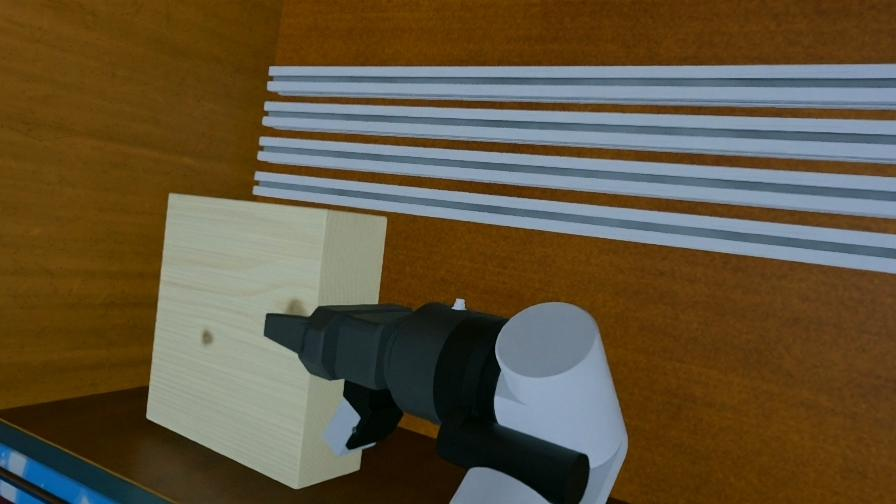

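Call:
{"fn": "move", "kwargs": {
  "target": {"side": "left", "x": 0.393, "y": 0.405, "z": 0.428, "quat_wxyz": [0.5321, 0.4672, -0.479, 0.5189]},
  "min_time_s": 2,
  "cameras": ["head_camera"]
}}

Scene clock: 379.67 s.
Joint torques (N m): left_arm=[-0.35 5.14 2.63 -3.77 -4.39 -8.27 -0.1] | right_arm=[28.12 -2.22 -1.25 10.92 -0.4 1.83 -0.07]
External joint torques (N m): left_arm=[0.15 5.01 2.71 -0.75 -3.44 -6.51 -0.05] | right_arm=[0.82 0.74 -0.49 1.14 -0.17 0.1 -0.02]
Wrist force (N): left_arm=[-27.1 2.3 -6.3] | right_arm=[4.1 0.8 -1.6]
Wrist torque (N m): left_arm=[-0.33 1.75 0.50] | right_arm=[-0.07 0.23 -0.06]
Wrist force, peak (N): left_arm=[-28.4 0.8 -5.5] | right_arm=[5.2 1.2 -1.8]
move: done
base_odometry: x=+0.583 y=-0.734 heading=+0.109
lidar_m: 0.18 0.20 0.28 0.78 2.06 1.59 1.55 1.68 2.41 3.08 0.28 0.19
base_status: not commanded
joint_positions: torso_squat_rad=+0.600 torso_shift_rad=+0.330 torso_pitch_rad=+1.201 torso_yaw_rad=+0.000 left_shoulder_pitch_rad=-1.025 left_shoulder_roll_rad=+0.088 left_shoulder_yaw_rad=+0.241 left_elbow_rad=-0.725 left_forearm_roll_rad=+1.597 left_wrist_pitch_rad=-1.549 left_hand_roll_rad=-0.504 left_gripper_m=+0.074 right_shoulder_pitch_rad=+0.200 right_shoulder_roll_rad=-0.200 right_shoulder_yaw_rad=-0.018 right_elbow_rad=-0.235 right_forearm_roll_rad=+0.049 right_wrist_pitch_rad=-0.014 right_hand_roll_rad=+0.035 right_gripper_m=+0.099 head_pan_rad=+0.500 head_tilt_rad=+0.400
joint_status: all done
wheel_motors_off: 0
motor_effort: left_wheel=-16(17) right_wheel=+9(11)
chest: x=+0.2478 y=+0.0002 z=+0.9389 quat_wxyz=(+0.825, +0.000, +0.565, +0.000) (m; base frame)
left_hand: x=+0.3929 y=+0.4042 z=+0.4280 quat_wxyz=(+0.535, +0.464, -0.477, +0.520) (m; base frame)
left_hand_status: reached (checked arc, planned for 2.0 s): 1 mm and 0.6 deg off.
right_hand: x=-0.3871 y=-0.3750 z=+0.7287 quat_wxyz=(+0.833, -0.074, +0.542, +0.076) (m; base frame)
pictures: head_camera
camera_calibration:
head_camera: T_world_to_cam=[[0.147404, -0.873594, -0.463796, 0.393617], [-0.988926, -0.138362, -0.0536857, 0.542224], [-0.0172723, 0.466573, -0.884314, 0.828807], [0, 0, 0, 1]] pos_world=[0.492514, 0.0321852, 0.944593]

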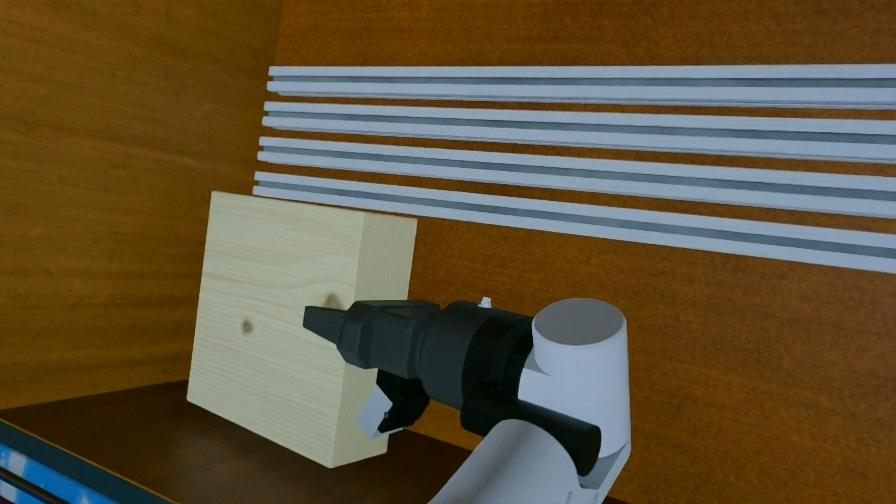

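Call:
{"fn": "move", "kwargs": {
  "joints": {"torso_squat_rad": 0.665, "torso_shift_rad": 0.3575},
  "min_time_s": 1.5
}}

Call:
{"fn": "move", "kwargs": {
  "target": {"side": "left", "x": 0.392, "y": 0.41, "z": 0.385, "quat_wxyz": [0.536, 0.4622, -0.482, 0.5136]},
  "min_time_s": 1,
  "cameras": ["head_camera"]
}}

Scene clock: 387.27 s.
Joint torques (N m): left_arm=[-0.41 4.9 3.09 -3.78 -4.42 -8.33 -0.17] | right_arm=[28.06 -2.13 -1.37 10.83 -0.43 1.84 -0.12]
External joint torques (N m): left_arm=[0.09 4.77 3.14 -0.76 -3.46 -6.57 -0.11] | right_arm=[0.75 0.83 -0.6 1.04 -0.2 0.11 -0.07]
Wrist force (N): left_arm=[-27.6 1.9 -5.7] | right_arm=[4.7 1.5 -1.3]
Wrist torque (N m): left_arm=[-0.34 1.77 0.47] | right_arm=[-0.16 0.32 -0.05]
Wrist force, peak (N): left_arm=[-28.2 2.1 -5.9] | right_arm=[5.3 1.3 -1.5]
move: done
base_odometry: x=+0.583 y=-0.734 heading=+0.109
lidar_m: 0.18 0.20 0.28 0.78 2.05 1.57 1.54 1.67 2.41 3.09 0.28 0.20
base_status: not commanded
joint_positions: torso_squat_rad=+0.665 torso_shift_rad=+0.358 torso_pitch_rad=+1.201 torso_yaw_rad=+0.000 left_shoulder_pitch_rad=-1.025 left_shoulder_roll_rad=+0.088 left_shoulder_yaw_rad=+0.241 left_elbow_rad=-0.725 left_forearm_roll_rad=+1.597 left_wrist_pitch_rad=-1.549 left_hand_roll_rad=-0.504 left_gripper_m=+0.074 right_shoulder_pitch_rad=+0.200 right_shoulder_roll_rad=-0.200 right_shoulder_yaw_rad=-0.018 right_elbow_rad=-0.235 right_forearm_roll_rad=+0.049 right_wrist_pitch_rad=-0.014 right_hand_roll_rad=+0.035 right_gripper_m=+0.099 head_pan_rad=+0.500 head_tilt_rad=+0.400
joint_status: all done
wheel_motors_off: 0
motor_effort: left_wheel=-16(17) right_wheel=+10(12)
chest: x=+0.2534 y=+0.0002 z=+0.9085 quat_wxyz=(+0.825, +0.000, +0.565, +0.000) (m; base frame)
left_hand: x=+0.3985 y=+0.4042 z=+0.3975 quat_wxyz=(+0.535, +0.464, -0.477, +0.520) (m; base frame)
right_hand: x=-0.3815 y=-0.3750 z=+0.6982 quat_wxyz=(+0.833, -0.074, +0.542, +0.076) (m; base frame)
pictures: none

Scene clock: 388.60 s.
Joint torques (N m): left_arm=[-0.31 5.39 2.21 -2.38 -3.52 -8.85 -0.18] | right_arm=[28.01 -1.69 -1.15 10.88 -0.36 1.75 0.01]
External joint torques (N m): left_arm=[0.43 4.89 2.23 -0.42 -2.79 -6.99 -0.13] | right_arm=[0.71 1.26 -0.38 1.09 -0.13 0.02 0.06]
Wrist force (N): left_arm=[-28.1 1.0 -5.4] | right_arm=[4.5 0.7 -1.5]
Wrist torque (N m): left_arm=[-0.25 1.77 0.51] | right_arm=[-0.07 0.27 -0.05]
Wrist force, peak (N): left_arm=[-29.0 0.5 -6.5] | right_arm=[5.1 0.7 -1.5]
move: done
base_odometry: x=+0.583 y=-0.734 heading=+0.109
lidar_m: 0.18 0.19 0.28 0.79 2.05 1.58 1.55 1.66 2.40 3.08 0.28 0.20
base_status: not commanded
joint_positions: torso_squat_rad=+0.665 torso_shift_rad=+0.358 torso_pitch_rad=+1.201 torso_yaw_rad=+0.000 left_shoulder_pitch_rad=-1.097 left_shoulder_roll_rad=+0.121 left_shoulder_yaw_rad=+0.244 left_elbow_rad=-0.521 left_forearm_roll_rad=+1.600 left_wrist_pitch_rad=-1.533 left_hand_roll_rad=-0.376 left_gripper_m=+0.074 right_shoulder_pitch_rad=+0.200 right_shoulder_roll_rad=-0.200 right_shoulder_yaw_rad=-0.018 right_elbow_rad=-0.235 right_forearm_roll_rad=+0.049 right_wrist_pitch_rad=-0.014 right_hand_roll_rad=+0.035 right_gripper_m=+0.099 head_pan_rad=+0.500 head_tilt_rad=+0.400
joint_status: all done
wheel_motors_off: 0
motor_effort: left_wheel=-16(17) right_wheel=+10(12)
chest: x=+0.2533 y=+0.0002 z=+0.9085 quat_wxyz=(+0.825, +0.000, +0.565, +0.000) (m; base frame)
left_hand: x=+0.3919 y=+0.4092 z=+0.3849 quat_wxyz=(+0.540, +0.460, -0.480, +0.516) (m; base frame)
left_hand_status: reached (checked arc, planned for 1.0 s): 1 mm and 0.6 deg off.
right_hand: x=-0.3815 y=-0.3750 z=+0.6982 quat_wxyz=(+0.833, -0.074, +0.542, +0.076) (m; base frame)
pictures: head_camera
camera_calibration:
head_camera: T_world_to_cam=[[0.14745, -0.873594, -0.463781, 0.378655], [-0.98892, -0.138356, -0.0537953, 0.546227], [-0.0171717, 0.466574, -0.884315, 0.801971], [0, 0, 0, 1]] pos_world=[0.498114, 0.0321852, 0.914193]

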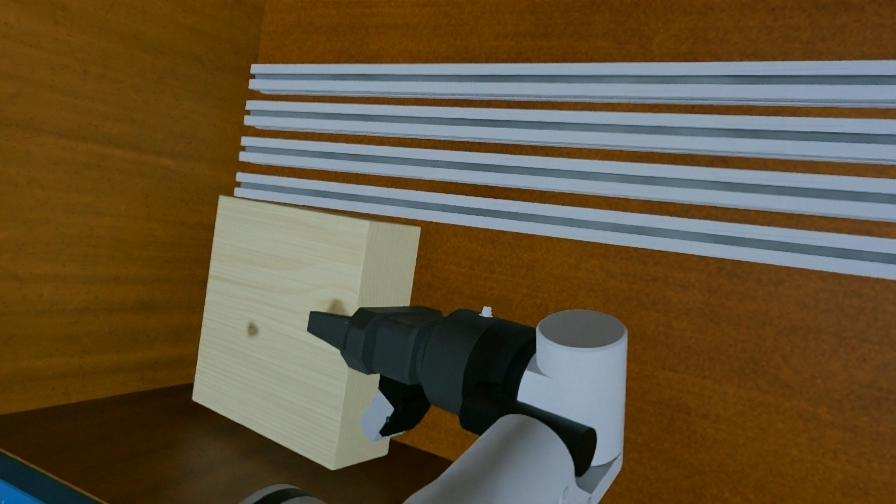

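Call:
{"fn": "move", "kwargs": {
  "joints": {"torso_squat_rad": 0.70, "torso_shift_rad": 0.372},
  "min_time_s": 1.5
}}

Call:
{"fn": "move", "kwargs": {
  "target": {"side": "left", "x": 0.391, "y": 0.41, "z": 0.366, "quat_wxyz": [0.536, 0.4622, -0.482, 0.5136]},
  "min_time_s": 1,
  "cameras": ["head_camera"]
}}

Scene clock: 391.63 s.
Joint torques (N m): left_arm=[0.01 5.52 2.28 -2.36 -3.65 -8.93 -0.22] | right_arm=[28.16 -1.85 -1.16 11 -0.33 1.92 -0.12]
External joint torques (N m): left_arm=[0.75 5.02 2.31 -0.4 -2.92 -7.07 -0.17] | right_arm=[0.85 1.1 -0.4 1.21 -0.1 0.19 -0.08]
Wrist force (N): left_arm=[-26.7 2.1 -5.9] | right_arm=[4.8 0.6 -2.2]
Wrist torque (N m): left_arm=[-0.05 1.77 0.46] | right_arm=[-0.06 0.29 -0.08]
Wrist force, peak (N): left_arm=[-27.9 1.9 -6.8] | right_arm=[5.3 0.8 -1.7]
move: done
base_odometry: x=+0.583 y=-0.734 heading=+0.109
lidar_m: 0.18 0.20 0.27 0.79 2.05 1.58 1.54 1.67 2.40 3.09 0.28 0.20
base_status: not commanded
joint_positions: torso_squat_rad=+0.700 torso_shift_rad=+0.372 torso_pitch_rad=+1.200 torso_yaw_rad=+0.000 left_shoulder_pitch_rad=-1.097 left_shoulder_roll_rad=+0.121 left_shoulder_yaw_rad=+0.244 left_elbow_rad=-0.521 left_forearm_roll_rad=+1.600 left_wrist_pitch_rad=-1.533 left_hand_roll_rad=-0.376 left_gripper_m=+0.074 right_shoulder_pitch_rad=+0.200 right_shoulder_roll_rad=-0.200 right_shoulder_yaw_rad=-0.018 right_elbow_rad=-0.235 right_forearm_roll_rad=+0.049 right_wrist_pitch_rad=-0.014 right_hand_roll_rad=+0.035 right_gripper_m=+0.099 head_pan_rad=+0.500 head_tilt_rad=+0.400
joint_status: all done
wheel_motors_off: 0
motor_effort: left_wheel=-16(17) right_wheel=+10(12)
chest: x=+0.2552 y=+0.0002 z=+0.8912 quat_wxyz=(+0.825, +0.000, +0.565, +0.000) (m; base frame)
left_hand: x=+0.3937 y=+0.4092 z=+0.3677 quat_wxyz=(+0.540, +0.460, -0.480, +0.516) (m; base frame)
right_hand: x=-0.3797 y=-0.3750 z=+0.6809 quat_wxyz=(+0.833, -0.074, +0.542, +0.076) (m; base frame)
pictures: none

Scene clock: 392.97 s.
Joint torques (N m): left_arm=[-0.68 5.82 2.55 -1.45 -3.09 -9.41 -0.18] | right_arm=[28.28 -1.76 -1.4 10.99 -0.4 1.97 -0.09]
External joint torques (N m): left_arm=[0.16 5.29 2.6 0.18 -2.43 -7.53 -0.13] | right_arm=[0.97 1.2 -0.63 1.21 -0.17 0.24 -0.05]
Wrist force (N): left_arm=[-27.2 1.9 -6.4] | right_arm=[4.4 1.4 -1.6]
Wrist torque (N m): left_arm=[-0.33 1.77 0.50] | right_arm=[-0.17 0.26 -0.06]
Wrist force, peak (N): left_arm=[-28.5 3.3 -5.3] | right_arm=[4.8 0.9 -1.8]
move: done
base_odometry: x=+0.583 y=-0.734 heading=+0.109
lidar_m: 0.18 0.20 0.27 0.77 2.06 1.57 1.55 1.66 2.39 3.09 0.28 0.20
base_status: not commanded
joint_positions: torso_squat_rad=+0.700 torso_shift_rad=+0.372 torso_pitch_rad=+1.200 torso_yaw_rad=+0.000 left_shoulder_pitch_rad=-1.121 left_shoulder_roll_rad=+0.128 left_shoulder_yaw_rad=+0.246 left_elbow_rad=-0.459 left_forearm_roll_rad=+1.601 left_wrist_pitch_rad=-1.535 left_hand_roll_rad=-0.338 left_gripper_m=+0.074 right_shoulder_pitch_rad=+0.200 right_shoulder_roll_rad=-0.200 right_shoulder_yaw_rad=-0.018 right_elbow_rad=-0.235 right_forearm_roll_rad=+0.049 right_wrist_pitch_rad=-0.014 right_hand_roll_rad=+0.035 right_gripper_m=+0.099 head_pan_rad=+0.500 head_tilt_rad=+0.400
joint_status: all done
wheel_motors_off: 0
motor_effort: left_wheel=-17(17) right_wheel=+10(12)
chest: x=+0.2552 y=+0.0002 z=+0.8912 quat_wxyz=(+0.825, +0.000, +0.565, +0.000) (m; base frame)
left_hand: x=+0.3908 y=+0.4091 z=+0.3657 quat_wxyz=(+0.539, +0.461, -0.481, +0.516) (m; base frame)
left_hand_status: reached (checked arc, planned for 1.0 s): 1 mm and 0.5 deg off.
right_hand: x=-0.3797 y=-0.3750 z=+0.6809 quat_wxyz=(+0.833, -0.074, +0.542, +0.076) (m; base frame)
pictures: head_camera
camera_calibration:
head_camera: T_world_to_cam=[[0.147497, -0.873587, -0.463779, 0.3703], [-0.988913, -0.138398, -0.0538182, 0.547087], [-0.0171711, 0.466575, -0.884315, 0.786838], [0, 0, 0, 1]] pos_world=[0.499914, 0.0320851, 0.896993]

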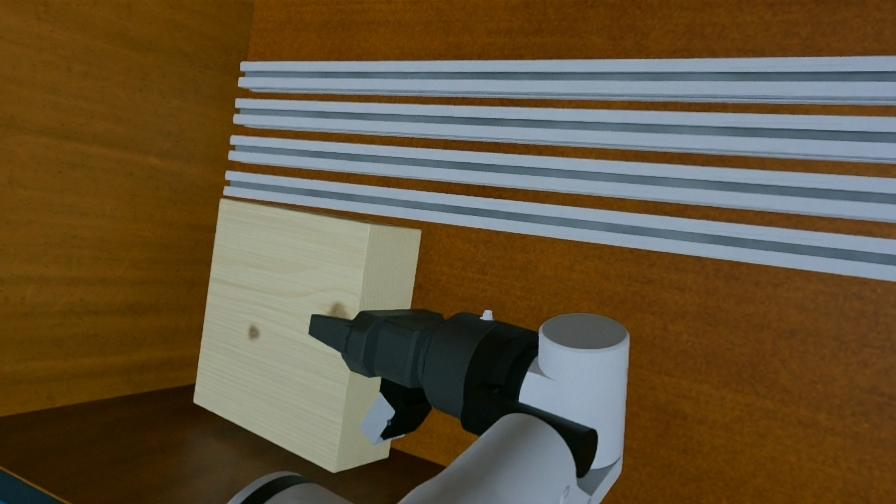

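Call:
{"fn": "move", "kwargs": {
  "joints": {"torso_squat_rad": 0.725, "torso_shift_rad": 0.382},
  "min_time_s": 1.5,
  "cameras": ["head_camera"]
}}

Scene clock: 395.50 s.
Joint torques (N m): left_arm=[-0.92 6.23 2.36 -1.56 -3.05 -9.4 -0.11] | right_arm=[28.53 -1.97 -1.31 10.81 -0.37 1.8 0.01]
External joint torques (N m): left_arm=[-0.07 5.7 2.4 0.07 -2.39 -7.51 -0.06] | right_arm=[1.22 0.99 -0.54 1.02 -0.14 0.07 0.05]
Wrist force (N): left_arm=[-27.1 2.5 -5.4] | right_arm=[4.6 0.9 -1.3]
Wrist torque (N m): left_arm=[-0.41 1.80 0.49] | right_arm=[-0.11 0.33 -0.05]
Wrist force, peak (N): left_arm=[-28.0 2.1 -6.0] | right_arm=[5.3 1.3 -1.6]
move: done
base_odometry: x=+0.583 y=-0.734 heading=+0.109
lidar_m: 0.18 0.20 0.27 0.79 2.06 1.58 1.55 1.66 2.40 3.09 0.28 0.20
base_status: not commanded
joint_positions: torso_squat_rad=+0.725 torso_shift_rad=+0.382 torso_pitch_rad=+1.200 torso_yaw_rad=+0.000 left_shoulder_pitch_rad=-1.121 left_shoulder_roll_rad=+0.128 left_shoulder_yaw_rad=+0.246 left_elbow_rad=-0.459 left_forearm_roll_rad=+1.601 left_wrist_pitch_rad=-1.535 left_hand_roll_rad=-0.338 left_gripper_m=+0.074 right_shoulder_pitch_rad=+0.200 right_shoulder_roll_rad=-0.200 right_shoulder_yaw_rad=-0.018 right_elbow_rad=-0.235 right_forearm_roll_rad=+0.049 right_wrist_pitch_rad=-0.014 right_hand_roll_rad=+0.035 right_gripper_m=+0.099 head_pan_rad=+0.500 head_tilt_rad=+0.400
joint_status: all done
wheel_motors_off: 0
motor_effort: left_wheel=-16(17) right_wheel=+11(12)
chest: x=+0.2559 y=+0.0002 z=+0.8787 quat_wxyz=(+0.825, +0.000, +0.565, +0.000) (m; base frame)
left_hand: x=+0.3915 y=+0.4091 z=+0.3531 quat_wxyz=(+0.539, +0.461, -0.481, +0.516) (m; base frame)
right_hand: x=-0.3790 y=-0.3750 z=+0.6683 quat_wxyz=(+0.833, -0.074, +0.542, +0.076) (m; base frame)
pictures: head_camera
camera_calibration:
head_camera: T_world_to_cam=[[0.147497, -0.873587, -0.463779, 0.364353], [-0.988913, -0.138398, -0.0538182, 0.547101], [-0.0171711, 0.466575, -0.884315, 0.775708], [0, 0, 0, 1]] pos_world=[0.500614, 0.0320851, 0.884393]

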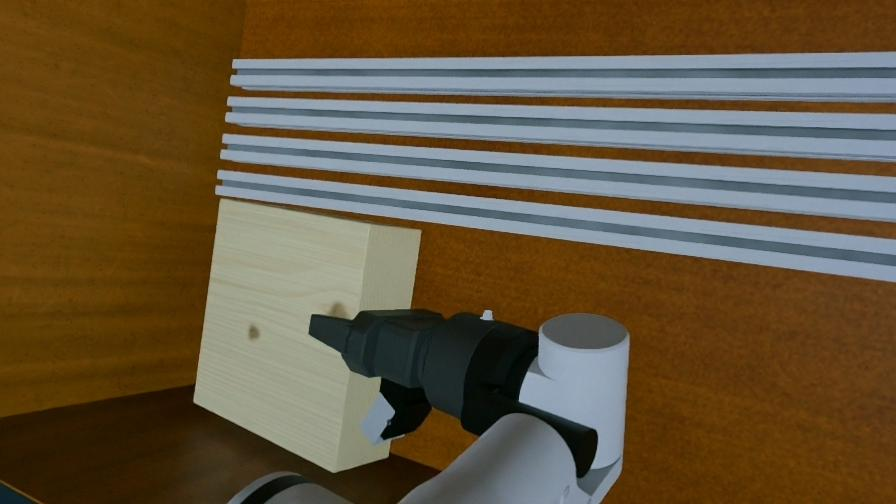

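Call:
{"fn": "move", "kwargs": {
  "joints": {"torso_squat_rad": 0.75, "torso_shift_rad": 0.393},
  "min_time_s": 1.5
}}

Call:
{"fn": "move", "kwargs": {
  "joints": {"torso_squat_rad": 0.765, "torso_shift_rad": 0.399},
  "min_time_s": 1.5,
  "cameras": ["head_camera"]
}}

Scene clock: 398.53 s.
Joint torques (N m): left_arm=[-0.72 3.55 2.16 -2.51 -1.02 -1.79 1.47] | right_arm=[28.29 -1.79 -1.1 10.96 -0.42 1.92 0.07]
External joint torques (N m): left_arm=[0.13 2.99 2.2 -0.87 -0.36 0.1 1.52] | right_arm=[0.99 1.16 -0.34 1.17 -0.19 0.19 0.11]
Wrist force (N): left_arm=[-8.2 -0.9 4.2] | right_arm=[4.7 1.0 -1.9]
Wrist torque (N m): left_arm=[0.49 -1.50 -1.74] | right_arm=[-0.09 0.31 -0.04]
Wrist force, peak (N): left_arm=[-27.9 2.2 -6.4] | right_arm=[5.1 1.0 -2.0]
move: done
base_odometry: x=+0.583 y=-0.734 heading=+0.109
lidar_m: 0.18 0.19 0.27 0.78 2.05 1.58 1.54 1.67 2.42 3.09 0.28 0.19
base_status: not commanded
joint_positions: torso_squat_rad=+0.750 torso_shift_rad=+0.393 torso_pitch_rad=+1.200 torso_yaw_rad=+0.000 left_shoulder_pitch_rad=-1.121 left_shoulder_roll_rad=+0.128 left_shoulder_yaw_rad=+0.246 left_elbow_rad=-0.459 left_forearm_roll_rad=+1.601 left_wrist_pitch_rad=-1.537 left_hand_roll_rad=-0.339 left_gripper_m=+0.074 right_shoulder_pitch_rad=+0.200 right_shoulder_roll_rad=-0.200 right_shoulder_yaw_rad=-0.018 right_elbow_rad=-0.235 right_forearm_roll_rad=+0.049 right_wrist_pitch_rad=-0.014 right_hand_roll_rad=+0.035 right_gripper_m=+0.099 head_pan_rad=+0.500 head_tilt_rad=+0.400
joint_status: all done
wheel_motors_off: 0
motor_effort: left_wheel=-17(18) right_wheel=+11(12)
chest: x=+0.2566 y=+0.0001 z=+0.8658 quat_wxyz=(+0.825, +0.000, +0.565, +0.000) (m; base frame)
left_hand: x=+0.3925 y=+0.4095 z=+0.3410 quat_wxyz=(+0.538, +0.461, -0.481, +0.515) (m; base frame)
right_hand: x=-0.3782 y=-0.3750 z=+0.6550 quat_wxyz=(+0.834, -0.074, +0.542, +0.076) (m; base frame)
pictures: none

Scene clock: 400.33 s.
Joint torques (N m): left_arm=[-0.86 0.36 2.13 -2.04 2.33 5.44 1.4] | right_arm=[28.34 -2.48 -1.38 11.02 -0.26 1.92 -0.05]
External joint torques (N m): left_arm=[0.01 -0.24 2.16 -0.39 2.99 7.33 1.46] | right_arm=[1.04 0.46 -0.61 1.24 -0.03 0.19 0]
Wrist force (N): left_arm=[8.1 -0.9 13.0] | right_arm=[4.8 1.4 -1.5]
Wrist torque (N m): left_arm=[-0.25 -4.89 -0.99] | right_arm=[-0.16 0.31 -0.03]
Wrist force, peak (N): left_arm=[8.7 -0.1 14.2] | right_arm=[5.1 1.2 -1.6]
move: done
base_odometry: x=+0.583 y=-0.734 heading=+0.109
lidar_m: 0.18 0.20 0.29 0.78 2.07 1.59 1.55 1.66 2.42 3.08 0.28 0.20
base_status: not commanded
joint_positions: torso_squat_rad=+0.765 torso_shift_rad=+0.399 torso_pitch_rad=+1.199 torso_yaw_rad=+0.000 left_shoulder_pitch_rad=-1.121 left_shoulder_roll_rad=+0.129 left_shoulder_yaw_rad=+0.246 left_elbow_rad=-0.459 left_forearm_roll_rad=+1.600 left_wrist_pitch_rad=-1.538 left_hand_roll_rad=-0.339 left_gripper_m=+0.074 right_shoulder_pitch_rad=+0.200 right_shoulder_roll_rad=-0.200 right_shoulder_yaw_rad=-0.018 right_elbow_rad=-0.235 right_forearm_roll_rad=+0.049 right_wrist_pitch_rad=-0.014 right_hand_roll_rad=+0.035 right_gripper_m=+0.099 head_pan_rad=+0.500 head_tilt_rad=+0.400
joint_status: all done
wheel_motors_off: 0
motor_effort: left_wheel=-20(21) right_wheel=+12(14)
chest: x=+0.2564 y=-0.0001 z=+0.8582 quat_wxyz=(+0.826, +0.000, +0.564, +0.000) (m; base frame)
left_hand: x=+0.3929 y=+0.4101 z=+0.3343 quat_wxyz=(+0.538, +0.462, -0.483, +0.515) (m; base frame)
right_hand: x=-0.3783 y=-0.3750 z=+0.6468 quat_wxyz=(+0.834, -0.074, +0.542, +0.076) (m; base frame)
pictures: head_camera
camera_calibration:
head_camera: T_world_to_cam=[[0.14787, -0.873256, -0.464283, 0.354884], [-0.988876, -0.138172, -0.0550659, 0.547516], [-0.016064, 0.467261, -0.883974, 0.757117], [0, 0, 0, 1]] pos_world=[0.501112, 0.0317845, 0.864188]

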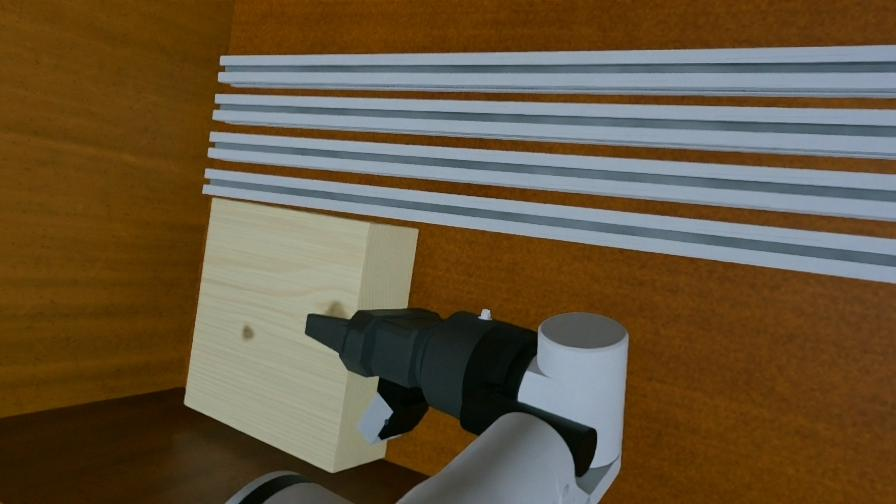

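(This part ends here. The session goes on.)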